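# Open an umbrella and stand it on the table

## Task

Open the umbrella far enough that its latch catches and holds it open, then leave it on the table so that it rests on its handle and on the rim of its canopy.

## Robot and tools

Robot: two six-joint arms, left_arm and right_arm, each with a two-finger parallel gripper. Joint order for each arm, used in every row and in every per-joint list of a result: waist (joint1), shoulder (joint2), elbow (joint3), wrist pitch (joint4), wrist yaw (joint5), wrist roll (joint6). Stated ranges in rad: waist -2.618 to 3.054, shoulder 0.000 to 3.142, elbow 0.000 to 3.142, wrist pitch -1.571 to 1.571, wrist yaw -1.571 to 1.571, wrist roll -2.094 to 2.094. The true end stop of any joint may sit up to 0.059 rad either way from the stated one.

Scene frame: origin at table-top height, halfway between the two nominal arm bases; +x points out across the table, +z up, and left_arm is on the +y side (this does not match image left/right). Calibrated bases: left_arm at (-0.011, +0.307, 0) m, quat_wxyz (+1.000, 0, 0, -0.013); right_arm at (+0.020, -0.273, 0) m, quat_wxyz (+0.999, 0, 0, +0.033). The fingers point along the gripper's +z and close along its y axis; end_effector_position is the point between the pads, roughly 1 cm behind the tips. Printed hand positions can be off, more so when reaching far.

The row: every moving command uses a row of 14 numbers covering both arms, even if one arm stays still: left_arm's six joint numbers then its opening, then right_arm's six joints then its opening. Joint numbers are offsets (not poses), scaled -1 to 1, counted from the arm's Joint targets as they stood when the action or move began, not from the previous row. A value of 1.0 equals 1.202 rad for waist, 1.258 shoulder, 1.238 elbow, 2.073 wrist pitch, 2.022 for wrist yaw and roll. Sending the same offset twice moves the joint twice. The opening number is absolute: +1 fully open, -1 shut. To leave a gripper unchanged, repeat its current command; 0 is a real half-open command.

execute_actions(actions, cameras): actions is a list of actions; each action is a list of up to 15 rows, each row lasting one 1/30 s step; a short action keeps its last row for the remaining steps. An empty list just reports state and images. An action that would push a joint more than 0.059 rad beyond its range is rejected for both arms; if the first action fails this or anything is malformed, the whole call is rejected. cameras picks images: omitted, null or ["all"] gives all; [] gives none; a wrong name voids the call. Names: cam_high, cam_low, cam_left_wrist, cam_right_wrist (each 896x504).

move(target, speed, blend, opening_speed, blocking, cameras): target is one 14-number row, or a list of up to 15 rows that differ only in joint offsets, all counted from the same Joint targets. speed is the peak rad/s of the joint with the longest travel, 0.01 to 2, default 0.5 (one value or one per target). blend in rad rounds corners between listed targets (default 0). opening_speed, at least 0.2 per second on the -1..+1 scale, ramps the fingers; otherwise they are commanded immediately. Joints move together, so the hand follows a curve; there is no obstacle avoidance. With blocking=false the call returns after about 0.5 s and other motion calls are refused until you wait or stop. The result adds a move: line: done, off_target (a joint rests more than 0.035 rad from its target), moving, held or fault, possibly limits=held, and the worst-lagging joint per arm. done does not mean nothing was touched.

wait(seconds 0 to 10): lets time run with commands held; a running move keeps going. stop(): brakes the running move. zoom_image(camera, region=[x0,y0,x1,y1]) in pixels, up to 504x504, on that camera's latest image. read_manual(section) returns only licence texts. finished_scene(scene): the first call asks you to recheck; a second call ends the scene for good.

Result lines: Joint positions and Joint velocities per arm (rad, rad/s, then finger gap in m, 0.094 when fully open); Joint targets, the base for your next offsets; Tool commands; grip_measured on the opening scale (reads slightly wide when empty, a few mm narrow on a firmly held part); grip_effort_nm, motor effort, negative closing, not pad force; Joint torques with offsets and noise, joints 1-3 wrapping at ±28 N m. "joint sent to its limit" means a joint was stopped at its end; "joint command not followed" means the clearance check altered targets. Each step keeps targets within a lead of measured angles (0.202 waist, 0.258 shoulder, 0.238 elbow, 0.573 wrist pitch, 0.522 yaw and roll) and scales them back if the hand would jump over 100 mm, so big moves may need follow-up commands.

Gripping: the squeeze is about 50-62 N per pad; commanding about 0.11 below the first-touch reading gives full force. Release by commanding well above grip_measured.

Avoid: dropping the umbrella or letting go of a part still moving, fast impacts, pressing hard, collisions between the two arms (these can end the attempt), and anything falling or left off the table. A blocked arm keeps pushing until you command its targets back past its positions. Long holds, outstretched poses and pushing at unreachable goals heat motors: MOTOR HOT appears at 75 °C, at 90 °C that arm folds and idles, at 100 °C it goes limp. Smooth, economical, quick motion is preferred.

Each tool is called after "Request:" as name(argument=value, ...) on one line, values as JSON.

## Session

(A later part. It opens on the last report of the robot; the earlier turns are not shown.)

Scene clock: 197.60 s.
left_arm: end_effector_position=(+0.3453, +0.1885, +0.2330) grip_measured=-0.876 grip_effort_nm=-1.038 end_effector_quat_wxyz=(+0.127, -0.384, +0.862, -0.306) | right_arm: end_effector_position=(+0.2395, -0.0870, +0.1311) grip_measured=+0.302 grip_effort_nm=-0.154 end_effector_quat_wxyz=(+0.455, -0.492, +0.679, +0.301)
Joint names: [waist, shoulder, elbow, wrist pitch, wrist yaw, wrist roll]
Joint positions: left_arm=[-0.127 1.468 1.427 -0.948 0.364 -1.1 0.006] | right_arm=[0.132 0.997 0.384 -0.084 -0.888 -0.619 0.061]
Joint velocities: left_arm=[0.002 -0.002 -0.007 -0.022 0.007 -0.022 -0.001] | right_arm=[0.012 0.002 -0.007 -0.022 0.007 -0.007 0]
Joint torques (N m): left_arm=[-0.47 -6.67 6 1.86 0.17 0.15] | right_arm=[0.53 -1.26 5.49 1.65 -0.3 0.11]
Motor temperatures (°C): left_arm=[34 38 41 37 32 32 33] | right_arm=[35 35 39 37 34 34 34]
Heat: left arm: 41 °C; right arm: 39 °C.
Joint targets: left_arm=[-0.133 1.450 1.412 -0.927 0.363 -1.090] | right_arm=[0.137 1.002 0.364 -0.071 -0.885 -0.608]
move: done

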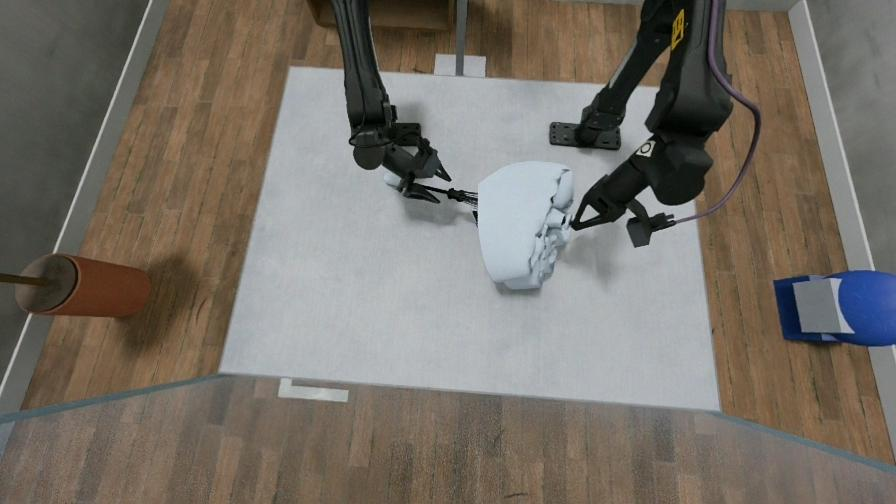

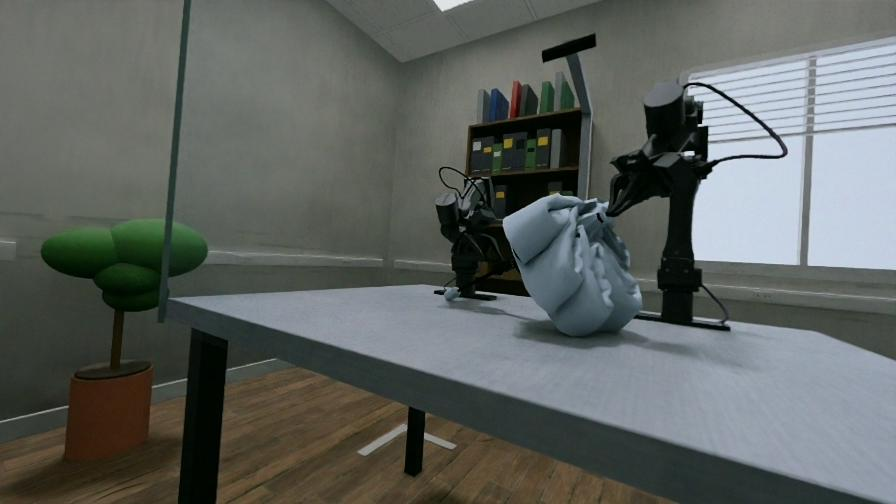

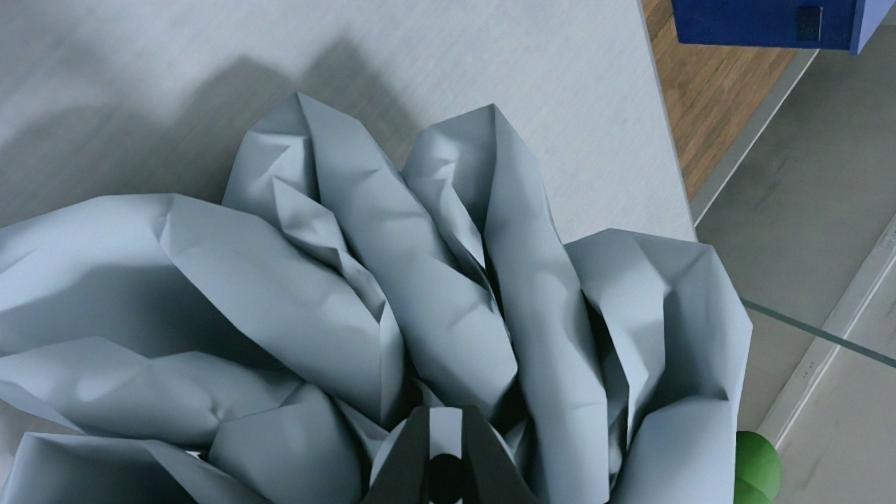

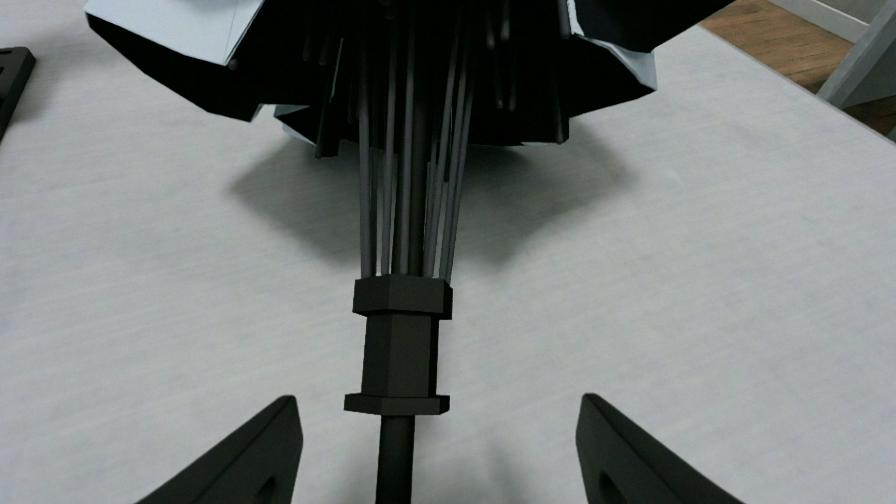

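Request:
move(target=[0,0,0,0,0,0,-0.95,0.0645,0.0574,-0.1044,0.1114,0.0338,0.0476,0.3], speed=0.2, opening_speed=1)

Scene clock: 217.27 s.
left_arm: end_effector_position=(+0.3453, +0.1885, +0.2330) grip_measured=-0.876 grip_effort_nm=-1.038 end_effector_quat_wxyz=(+0.127, -0.384, +0.862, -0.306) | right_arm: end_effector_position=(+0.2300, -0.0772, +0.0941) grip_measured=+0.302 grip_effort_nm=-0.154 end_effector_quat_wxyz=(+0.441, -0.481, +0.693, +0.307)
Joint names: [waist, shoulder, elbow, wrist pitch, wrist yaw, wrist roll]
Joint positions: left_arm=[-0.127 1.468 1.427 -0.948 0.364 -1.1 0.006] | right_arm=[0.21 1.068 0.254 0.146 -0.82 -0.523 0.061]
Joint velocities: left_arm=[-0.002 -0.007 0.002 0.022 -0.051 -0.022 0] | right_arm=[-0.012 -0.017 -0.002 0.007 -0.007 0.051 0]
Joint torques (N m): left_arm=[-0.46 -6.65 6 1.87 0.16 0.17] | right_arm=[0.59 -1.35 5.11 1.69 -0.25 0.12]
Motor temperatures (°C): left_arm=[34 38 41 38 32 32 33] | right_arm=[35 35 38 38 33 34 34]
Heat: left arm: 41 °C; right arm: 38 °C.
Joint targets: left_arm=[-0.133 1.450 1.412 -0.927 0.363 -1.090] | right_arm=[0.215 1.074 0.235 0.160 -0.817 -0.512]
move: done

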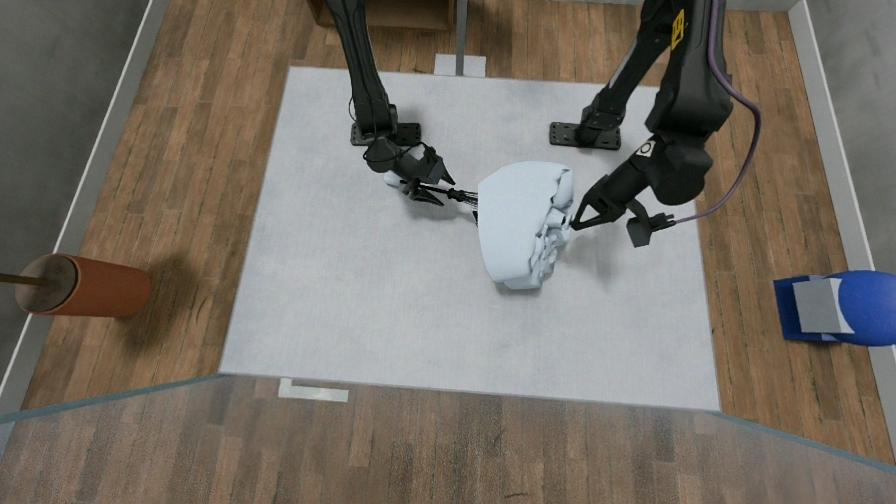

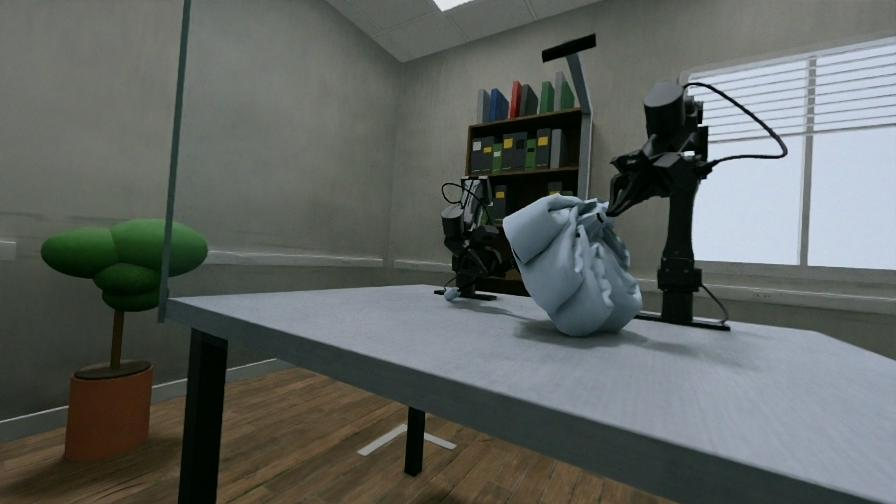

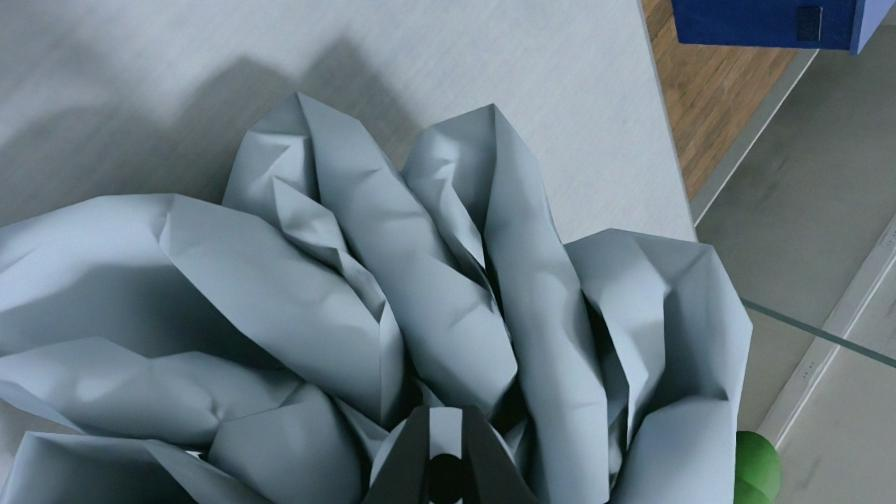

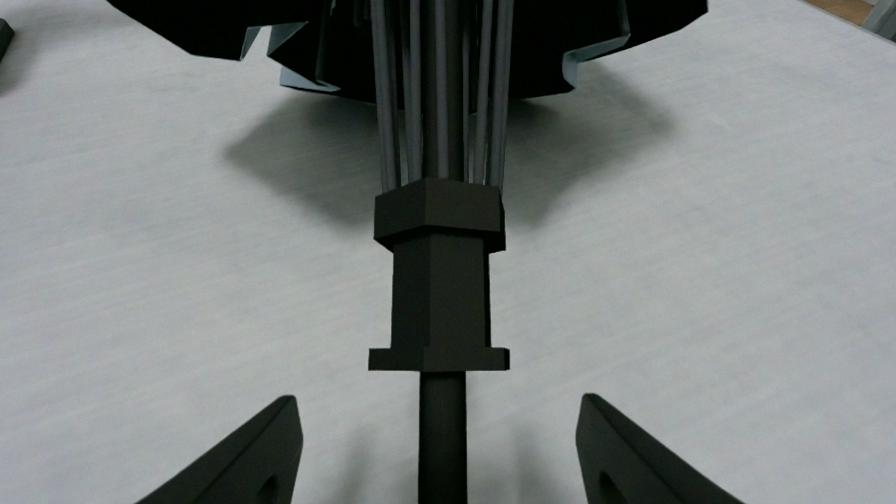

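Request:
move(target=[0,0,0,0,0,0,-0.95,0,0,0,0,0,0,-0.7], speed=0.2, opening_speed=1.2, cameras=["cam_right_wrist"])

Scene clock: 247.13 s.
left_arm: end_effector_position=(+0.3453, +0.1885, +0.2330) grip_measured=-0.876 grip_effort_nm=-1.043 end_effector_quat_wxyz=(+0.127, -0.384, +0.862, -0.306) | right_arm: end_effector_position=(+0.2302, -0.0772, +0.0941) grip_measured=-0.698 grip_effort_nm=-0.149 end_effector_quat_wxyz=(+0.441, -0.481, +0.693, +0.307)
Joint names: [waist, shoulder, elbow, wrist pitch, wrist yaw, wrist roll]
Joint positions: left_arm=[-0.127 1.468 1.427 -0.948 0.364 -1.1 0.006] | right_arm=[0.21 1.068 0.254 0.147 -0.82 -0.522 0.014]
Joint velocities: left_arm=[0.007 -0.007 0.012 -0.022 0.037 -0.051 0] | right_arm=[-0.017 0.012 0.007 -0.007 -0.007 -0.022 0]
Joint torques (N m): left_arm=[-0.44 -6.68 6.01 1.86 0.16 0.16] | right_arm=[0.55 -1.32 5.15 1.67 -0.26 0.12]
Motor temperatures (°C): left_arm=[34 38 41 39 32 32 33] | right_arm=[35 35 37 38 33 34 34]
Heat: left arm: 41 °C; right arm: 38 °C.
Joint targets: left_arm=[-0.133 1.450 1.412 -0.927 0.363 -1.090] | right_arm=[0.215 1.074 0.235 0.159 -0.817 -0.512]
move: done
Images, in order (width x height): cam_right_wrist 896x504.

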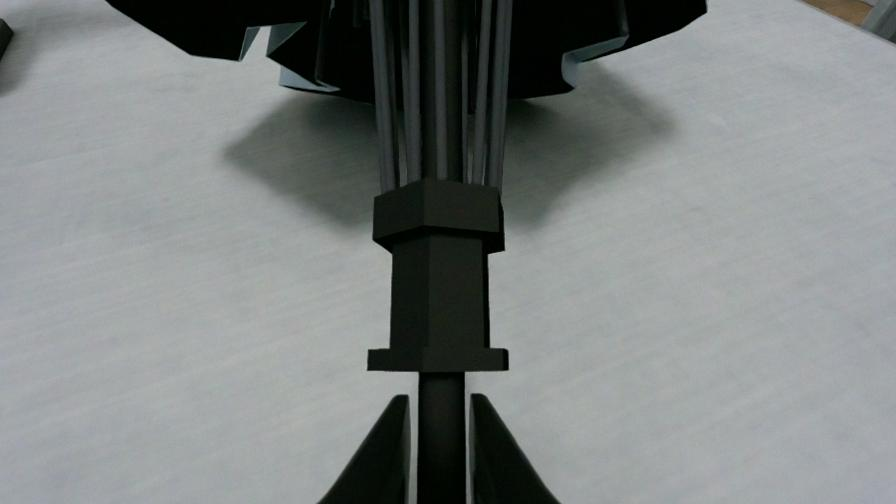

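Request:
zoom_image(camera="cam_right_wrist", region=[330, 330, 550, 504])

Scaled by 2.291 from the camera's 896x504 image, which has a finer 1280x720 frame.

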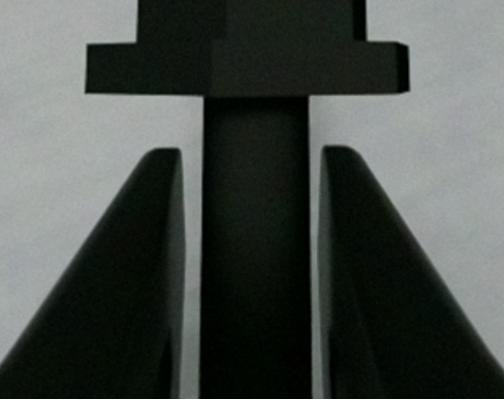

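Request:
move(target=[[0,0,0,0,0,0,-0.95,0.0106,0.0287,-0.0119,0.0283,0.0053,0.0061,-0.7],[0,0,0,0,0,0,-0.95,0.0106,0.0287,0.0285,0.0283,0.0053,0.0061,-0.7],[0,0,0,0,0,0,-0.95,0.1116,0.0729,0.0837,0.0548,0.0542,0.0546,-0.7]], speed=[0.12,0.12,0.08])

Scene clock: 284.13 s.
left_arm: end_effector_position=(+0.3506, +0.1932, +0.2337) grip_measured=-0.876 grip_effort_nm=-1.038 end_effector_quat_wxyz=(+0.144, -0.385, +0.862, -0.298) | right_arm: end_effector_position=(+0.2365, -0.0549, +0.0883) grip_measured=-0.698 grip_effort_nm=-0.149 end_effector_quat_wxyz=(+0.421, -0.474, +0.711, +0.303)
Joint names: [waist, shoulder, elbow, wrist pitch, wrist yaw, wrist roll]
Joint positions: left_arm=[-0.127 1.468 1.427 -0.931 0.332 -1.095 0.006] | right_arm=[0.34 1.161 0.294 0.223 -0.694 -0.413 0.014]
Joint velocities: left_arm=[-0.012 0.012 -0.012 0.022 -0.007 -0.022 0] | right_arm=[-0.002 0.007 0.002 -0.037 0.037 0.022 0]
Joint torques (N m): left_arm=[-0.44 -6.68 6.05 1.72 0.46 0.1] | right_arm=[0.87 -2.03 10.59 2.08 -0.38 0.12]
Motor temperatures (°C): left_arm=[34 37 41 41 32 32 33] | right_arm=[35 34 37 39 33 34 34]
Heat: left arm: 41 °C; right arm: 39 °C.
Joint targets: left_arm=[-0.133 1.450 1.412 -0.927 0.363 -1.090] | right_arm=[0.349 1.166 0.338 0.273 -0.707 -0.401]
move: off_target (right_arm); right_arm: the wrist pitch is farthest, 0.050 rad from its target

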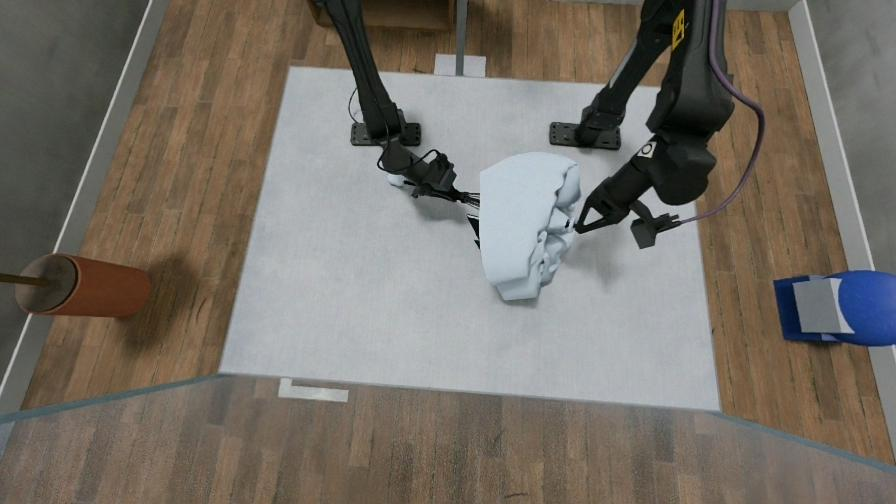

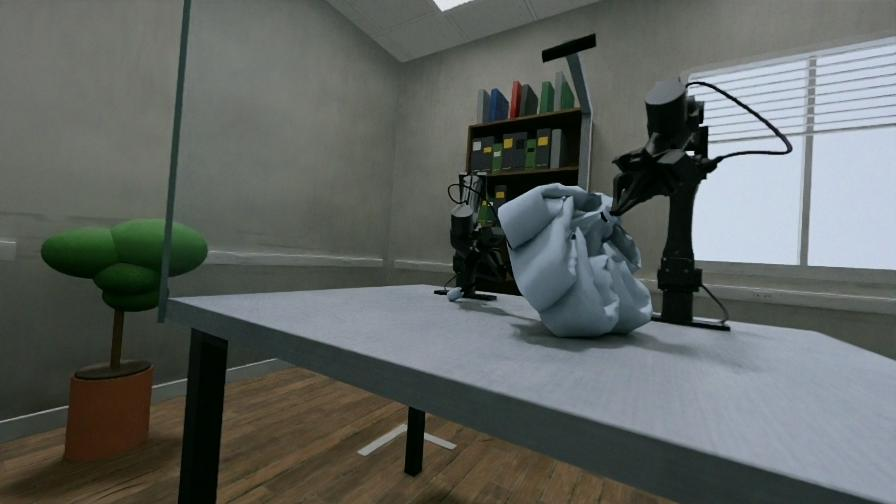

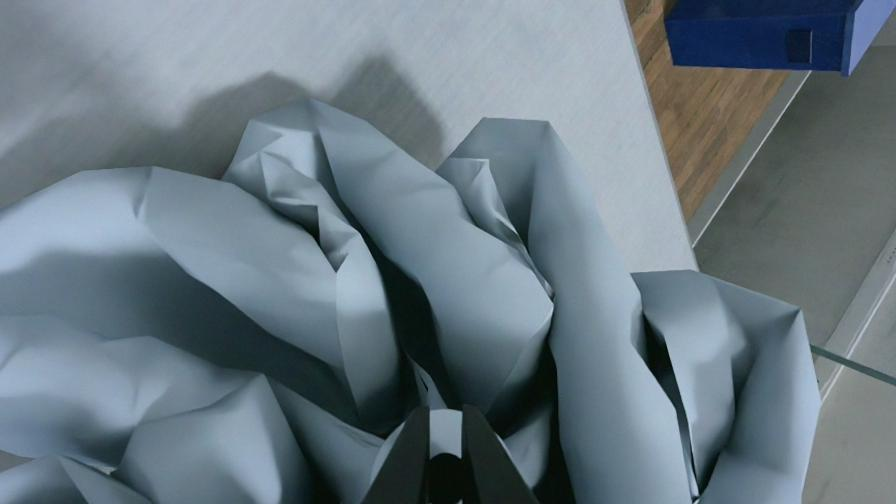

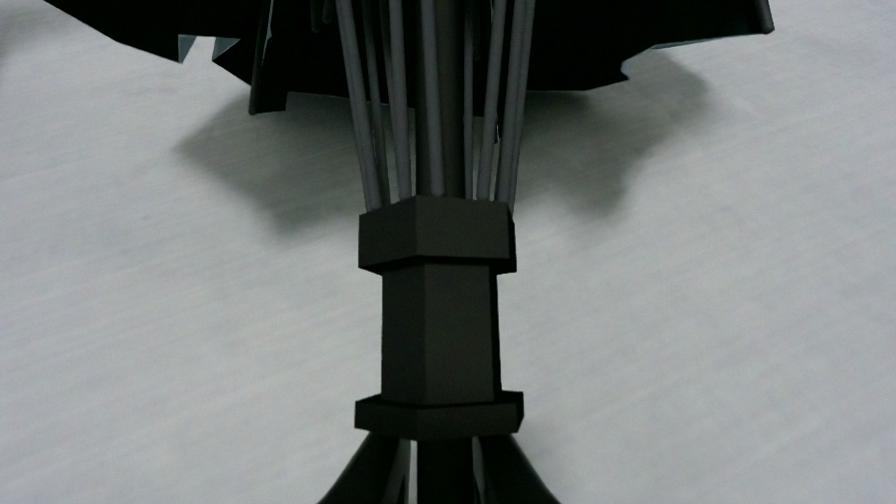

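Request:
move(target=[0,0,0,-0.005,0.0148,0,-0.95,0.0850,0.0490,0.0788,0.0283,0.0327,0.0335,-0.7], speed=0.07)

Scene clock: 294.60 s.
left_arm: end_effector_position=(+0.3610, +0.2013, +0.2376) grip_measured=-0.876 grip_effort_nm=-1.043 end_effector_quat_wxyz=(+0.170, -0.387, +0.857, -0.295) | right_arm: end_effector_position=(+0.2437, -0.0332, +0.0936) grip_measured=-0.698 grip_effort_nm=-0.149 end_effector_quat_wxyz=(+0.410, -0.473, +0.720, +0.301)
Joint names: [waist, shoulder, elbow, wrist pitch, wrist yaw, wrist roll]
Joint positions: left_arm=[-0.115 1.468 1.427 -0.892 0.302 -1.088 0.006] | right_arm=[0.434 1.226 0.369 0.226 -0.61 -0.345 0.014]
Joint velocities: left_arm=[0.002 -0.012 -0.012 -0.095 0.022 -0.051 0] | right_arm=[0.012 0.007 -0.027 0.051 -0.066 0.022 0.001]
Joint torques (N m): left_arm=[-1.47 -6.74 6.08 1.28 1.03 0.03] | right_arm=[1.7 -2.73 12.72 2.65 -0.58 0.12]
Motor temperatures (°C): left_arm=[34 38 41 40 32 32 34] | right_arm=[35 34 38 42 33 34 34]
Heat: left arm: 41 °C; right arm: 42 °C.
Joint targets: left_arm=[-0.133 1.450 1.412 -0.937 0.393 -1.090] | right_arm=[0.451 1.228 0.436 0.332 -0.641 -0.334]
move: off_target (left_arm, right_arm); left_arm: the wrist yaw is farthest, 0.091 rad from its target; right_arm: the wrist pitch is farthest, 0.105 rad from its target

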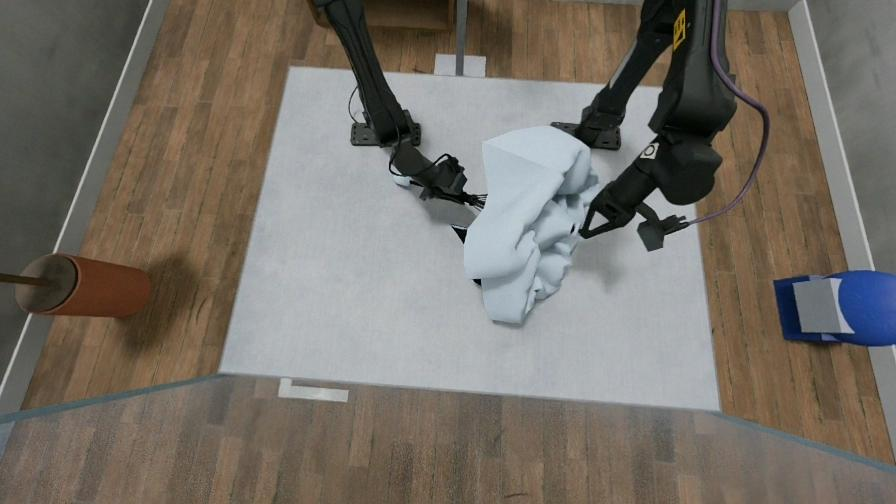

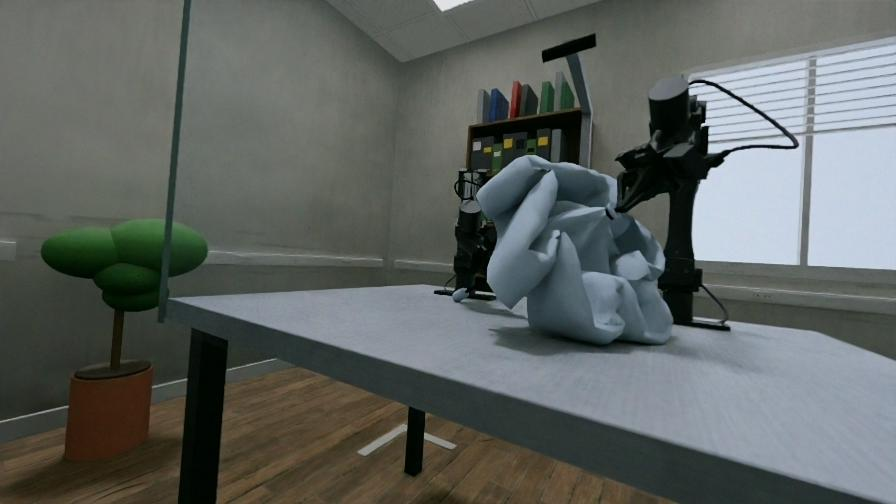

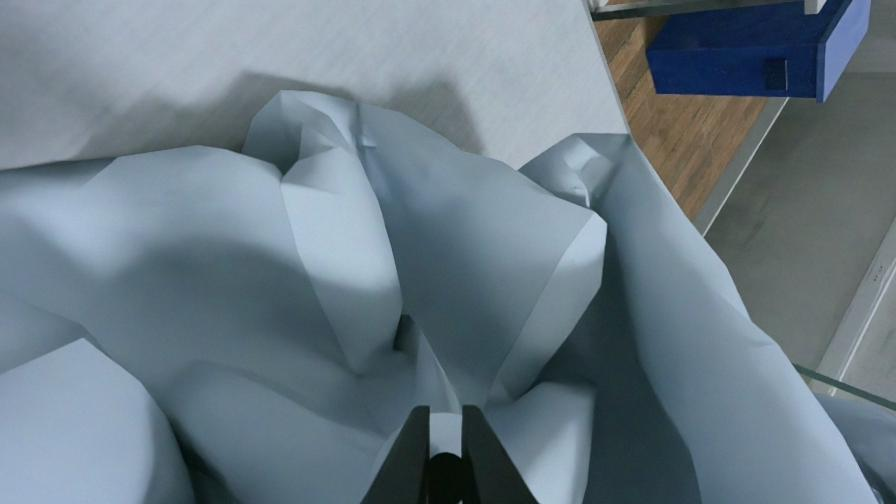

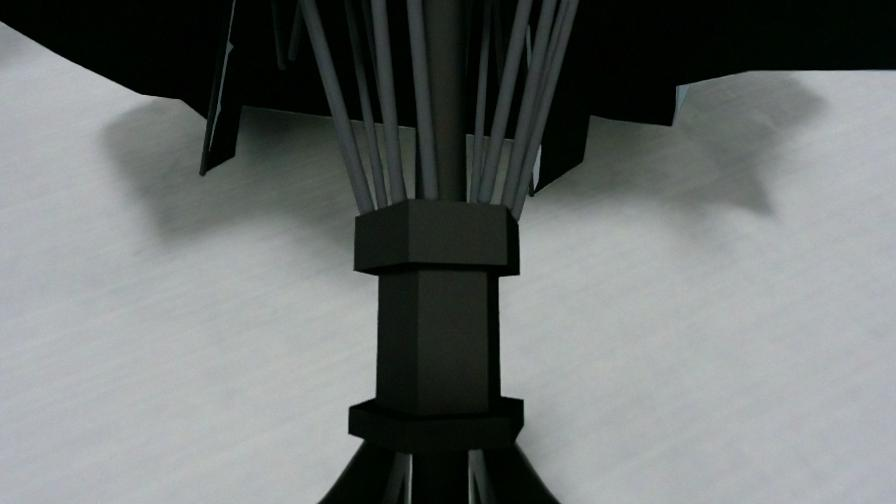

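Request:
move(target=[-0.010,0,0,-0.0304,0.0381,0,-0.95,0.0332,0.0161,0.0579,0.0435,-0.002,0.0085,-0.7], speed=0.06)

Scene clock: 308.83 s.
left_arm: end_effector_position=(+0.3635, +0.2050, +0.2460) grip_measured=-0.876 grip_effort_nm=-1.038 end_effector_quat_wxyz=(+0.187, -0.384, +0.853, -0.301) | right_arm: end_effector_position=(+0.2475, -0.0227, +0.0994) grip_measured=-0.698 grip_effort_nm=-0.144 end_effector_quat_wxyz=(+0.409, -0.475, +0.718, +0.302)
Joint names: [waist, shoulder, elbow, wrist pitch, wrist yaw, wrist roll]
Joint positions: left_arm=[-0.106 1.452 1.427 -0.875 0.299 -1.082 0.006] | right_arm=[0.467 1.253 0.409 0.226 -0.59 -0.327 0.014]
Joint velocities: left_arm=[-0.012 -0.007 0.002 0.007 -0.037 -0.007 0] | right_arm=[0.022 -0.027 0.012 -0.022 0.007 0.007 -0.001]
Joint torques (N m): left_arm=[-3.32 -5.38 6.11 0.52 1.81 -0.04] | right_arm=[2.47 -3.59 15.75 3.5 -0.83 0.11]
Motor temperatures (°C): left_arm=[34 38 41 39 33 32 34] | right_arm=[35 35 40 47 33 34 34]
Heat: left arm: 41 °C; right arm: 47 °C.
Joint targets: left_arm=[-0.144 1.450 1.412 -1.000 0.470 -1.090] | right_arm=[0.491 1.248 0.508 0.422 -0.645 -0.316]
move: off_target (left_arm, right_arm); left_arm: the wrist yaw is farthest, 0.171 rad from its target; right_arm: the wrist pitch is farthest, 0.197 rad from its target

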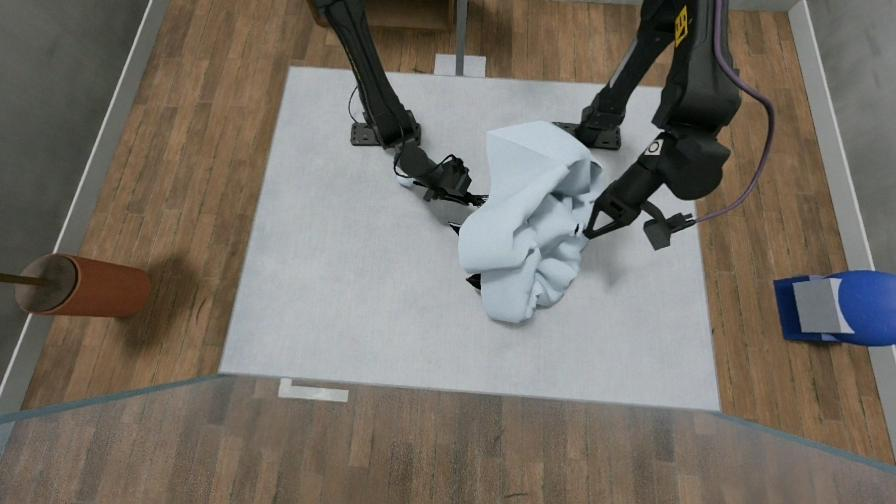

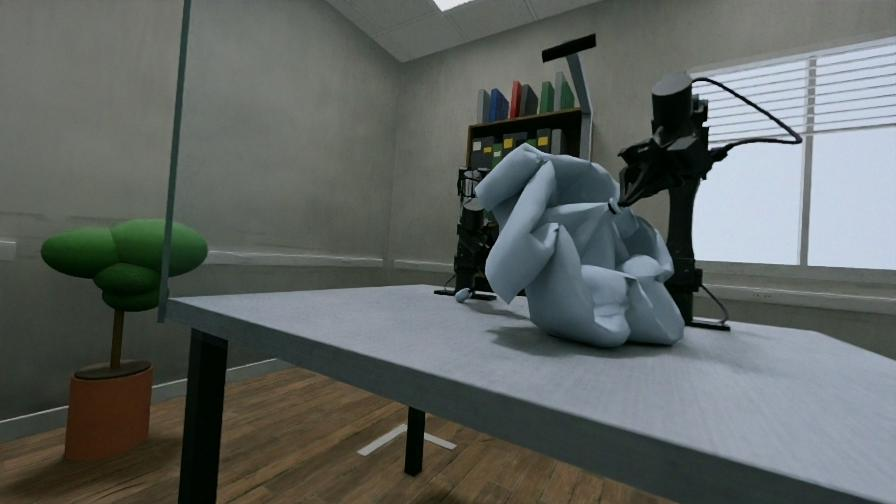

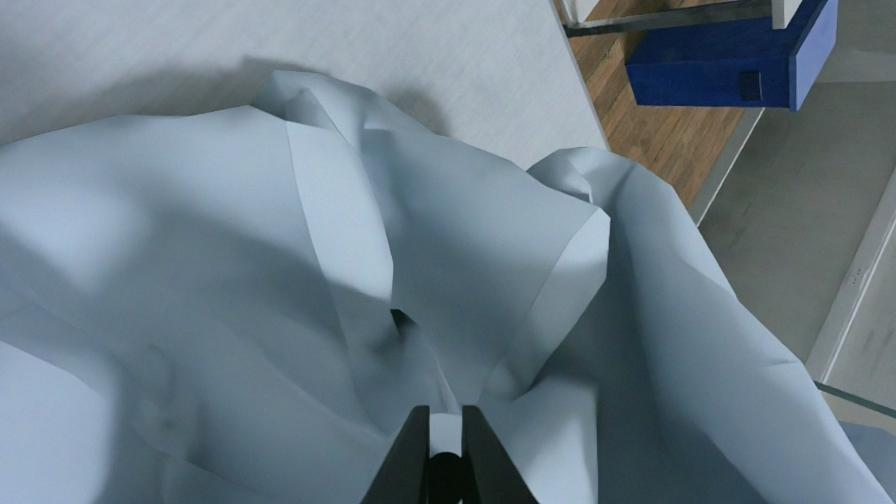

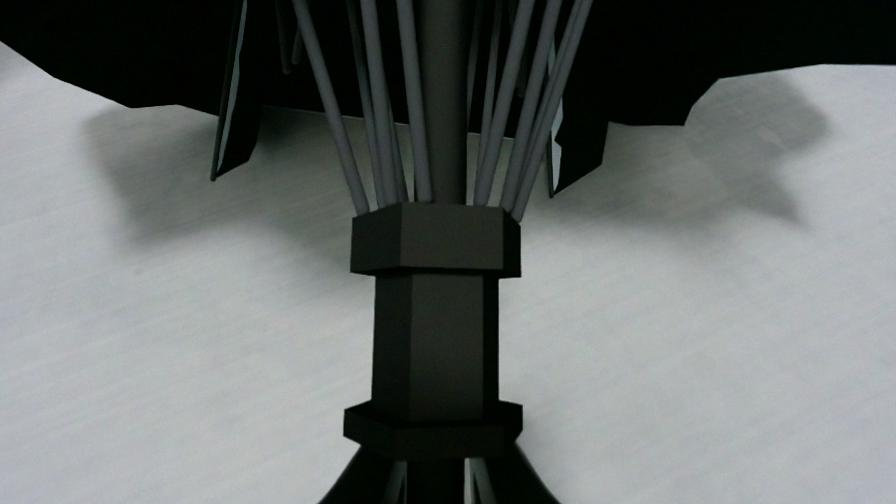

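Request:
zoom_image(camera="cam_low", region=[420, 120, 760, 380])

Request:
zoom_image(camera="cam_high", region=[360, 90, 680, 360])

Request:
zoom_image(camera="cam_right_wrist", region=[200, 0, 704, 504])

Scaled by 1.482 from the camera's 896x504 image, which has a finer 1280x720 frame.

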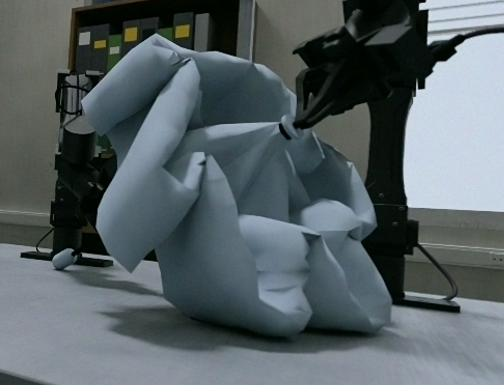

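Scaled by 1.575 from the camera's 896x504 image, which has a finer 1280x720 frame.

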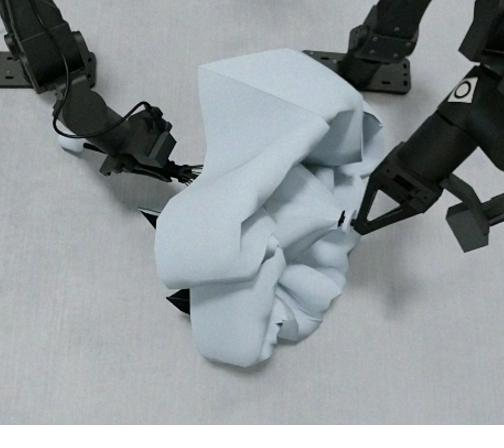

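Scaled by 1.000.

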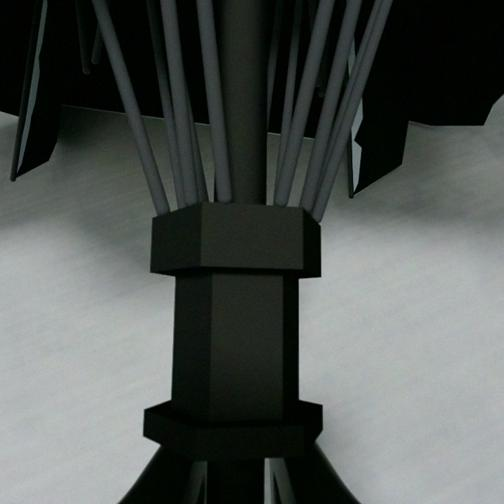

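Request:
move(target=[0.0092,0,0,0.0352,-0.0529,0,-0.95,-0.1747,-0.1049,-0.2052,-0.0926,-0.0658,-0.0767,-0.7], speed=0.12)

Scene clock: 338.00 s.
left_arm: end_effector_position=(+0.3504, +0.1884, +0.2435) grip_measured=-0.876 grip_effort_nm=-1.033 end_effector_quat_wxyz=(+0.150, -0.370, +0.860, -0.317) | right_arm: end_effector_position=(+0.2392, -0.0628, +0.0957) grip_measured=-0.698 grip_effort_nm=-0.149 end_effector_quat_wxyz=(+0.445, -0.480, +0.694, +0.301)
Joint names: [waist, shoulder, elbow, wrist pitch, wrist yaw, wrist roll]
Joint positions: left_arm=[-0.125 1.452 1.427 -0.913 0.364 -1.084 0.006] | right_arm=[0.285 1.133 0.276 0.242 -0.747 -0.459 0.014]
Joint velocities: left_arm=[0.007 -0.007 -0.002 0.007 0.007 -0.007 0] | right_arm=[-0.007 0.017 0.002 0.007 -0.007 -0.037 0.001]
Joint torques (N m): left_arm=[-0.68 -5.31 6.05 1.58 0.15 -0.01] | right_arm=[-0.38 -3.51 4.82 1.51 -0.61 -0.09]
Motor temperatures (°C): left_arm=[34 37 41 37 36 31 34] | right_arm=[35 35 44 56 34 34 34]
Heat: left arm: 41 °C; right arm: 56 °C.
Joint targets: left_arm=[-0.133 1.450 1.412 -0.927 0.363 -1.090] | right_arm=[0.281 1.116 0.254 0.230 -0.778 -0.471]
move: done

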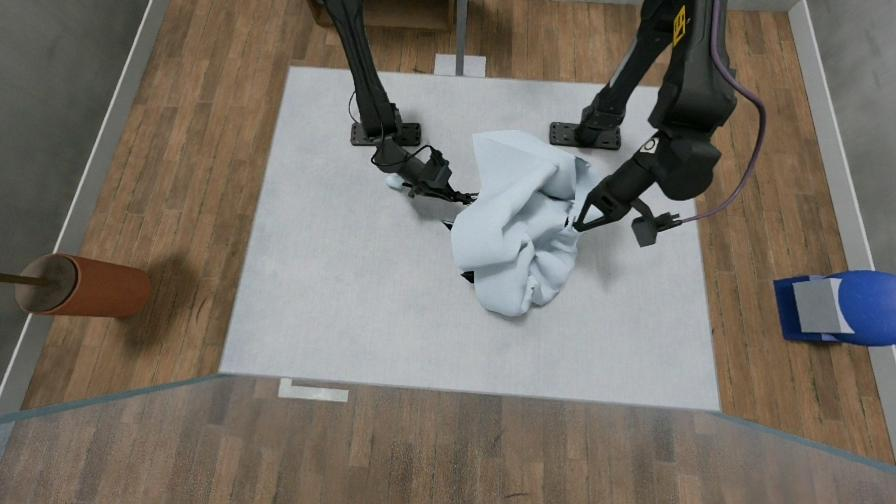

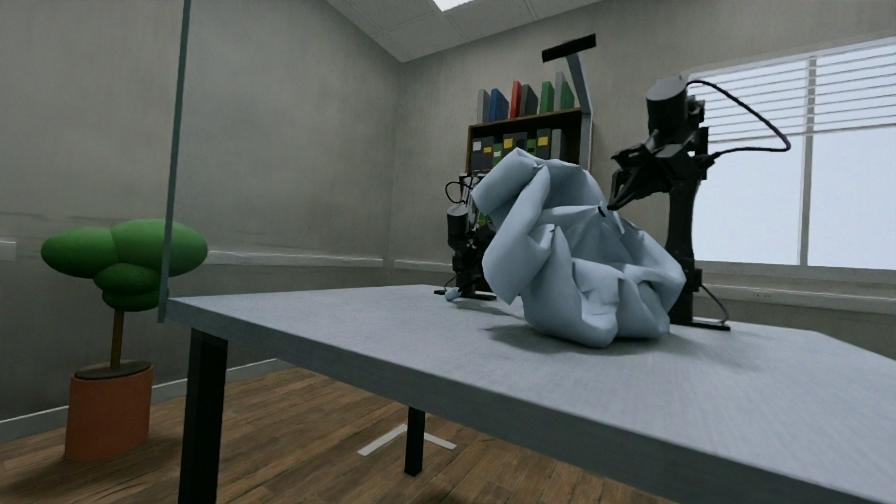

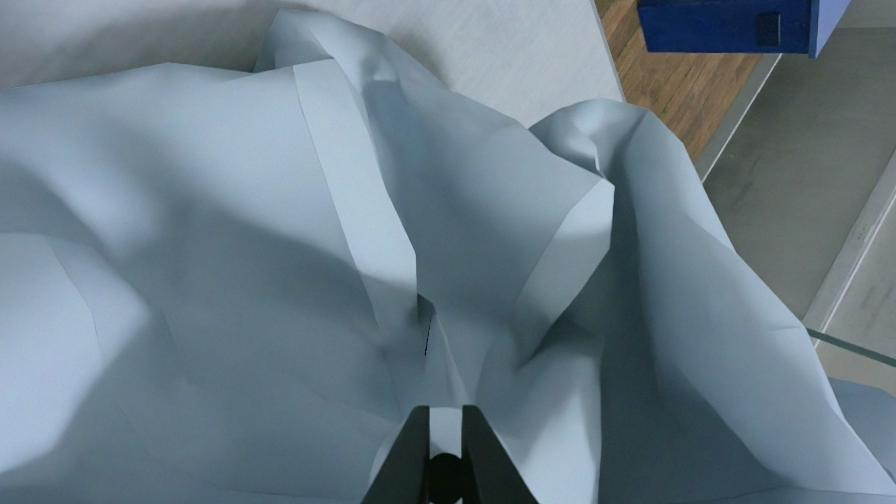

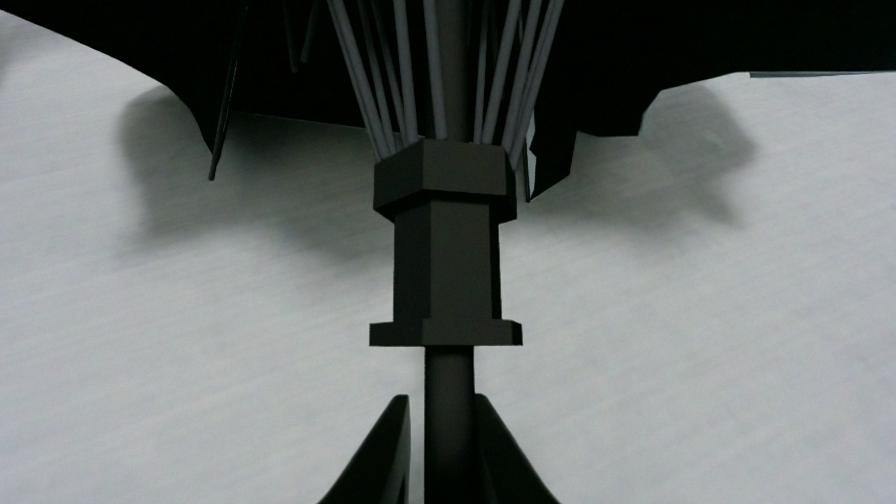

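Request:
move(target=[-0.2230,0.0755,0.3675,-0.1510,-0.1499,-0.0524,-0.95,-0.1115,-0.1351,-0.0057,-0.0516,-0.0801,0.0005,-0.7], speed=0.2)

Scene clock: 374.60 s.
left_arm: end_effector_position=(+0.3257, +0.1425, +0.3141) grip_measured=-0.876 grip_effort_nm=-1.033 end_effector_quat_wxyz=(+0.192, -0.349, +0.882, -0.252) | right_arm: end_effector_position=(+0.2309, -0.0802, +0.1305) grip_measured=-0.698 grip_effort_nm=-0.154 end_effector_quat_wxyz=(+0.480, -0.464, +0.667, +0.331)
Joint names: [waist, shoulder, elbow, wrist pitch, wrist yaw, wrist roll]
Joint positions: left_arm=[-0.395 1.533 1.837 -1.232 0.073 -1.199 0.006] | right_arm=[0.153 0.961 0.267 0.141 -0.917 -0.46 0.014]
Joint velocities: left_arm=[0.002 -0.007 -0.002 -0.007 0.051 -0.051 -0.001] | right_arm=[-0.002 -0.007 0.002 -0.007 -0.051 0.007 -0.001]
Joint torques (N m): left_arm=[-0.47 -4.46 8.94 1.69 -0.12 0.1] | right_arm=[-0.51 -2.55 5.41 1.44 -0.52 -0.1]
Motor temperatures (°C): left_arm=[34 37 41 39 33 31 34] | right_arm=[35 35 38 47 34 34 34]
Heat: left arm: 41 °C; right arm: 47 °C.
Joint targets: left_arm=[-0.401 1.545 1.867 -1.240 0.060 -1.196] | right_arm=[0.147 0.946 0.247 0.123 -0.940 -0.470]
move: done

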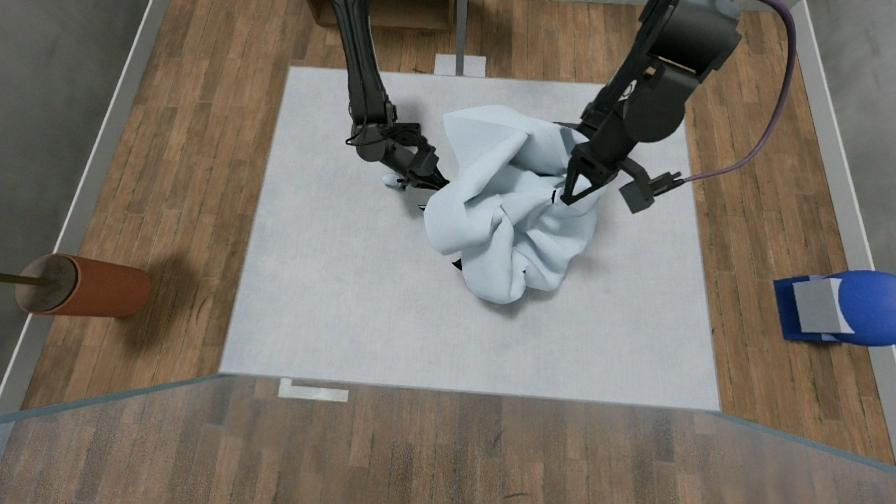

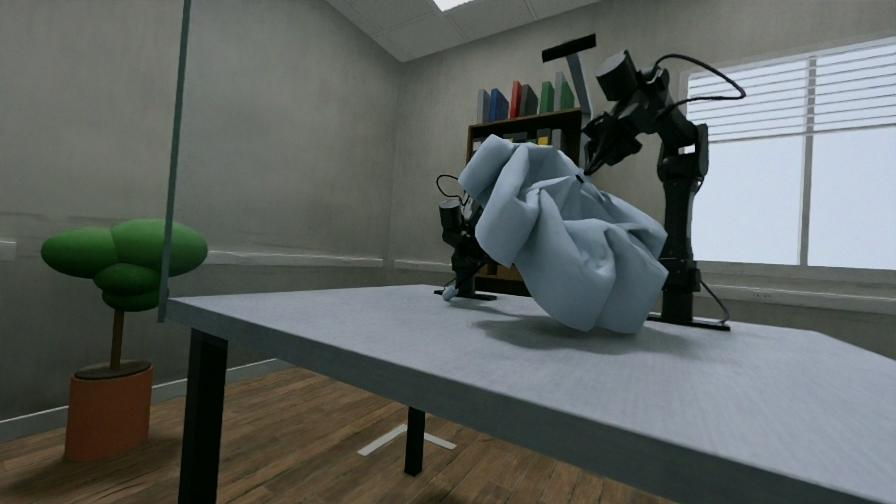

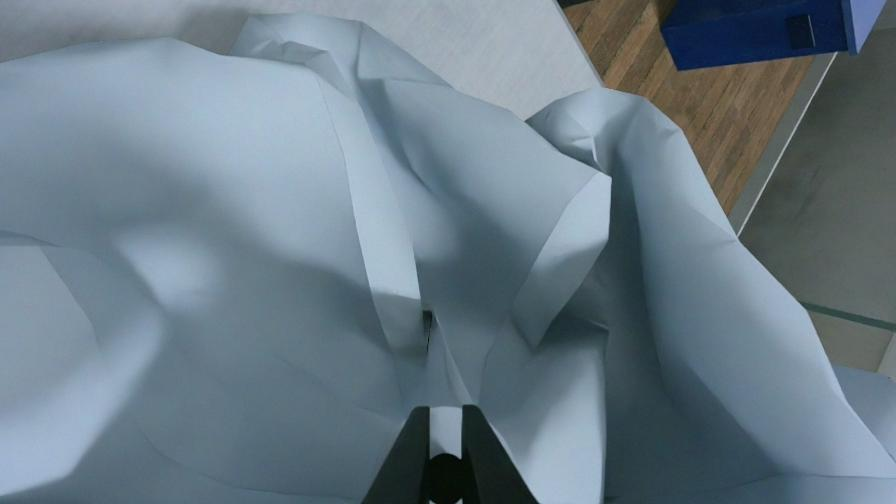

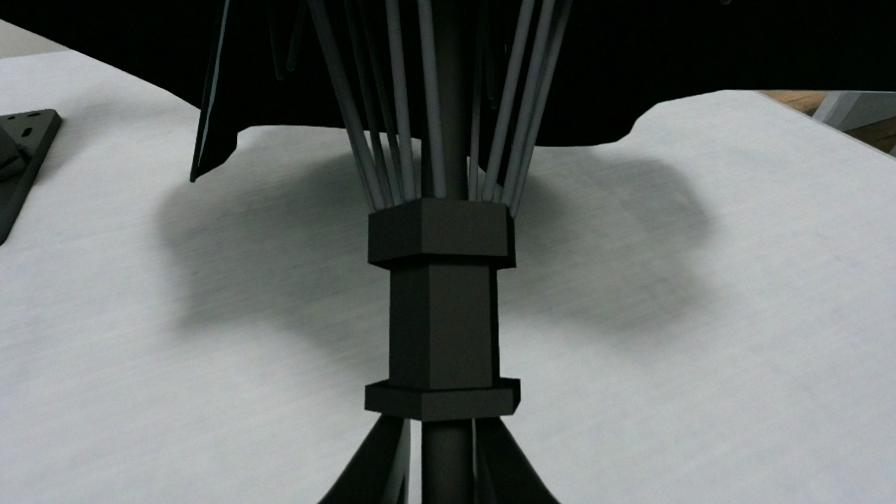

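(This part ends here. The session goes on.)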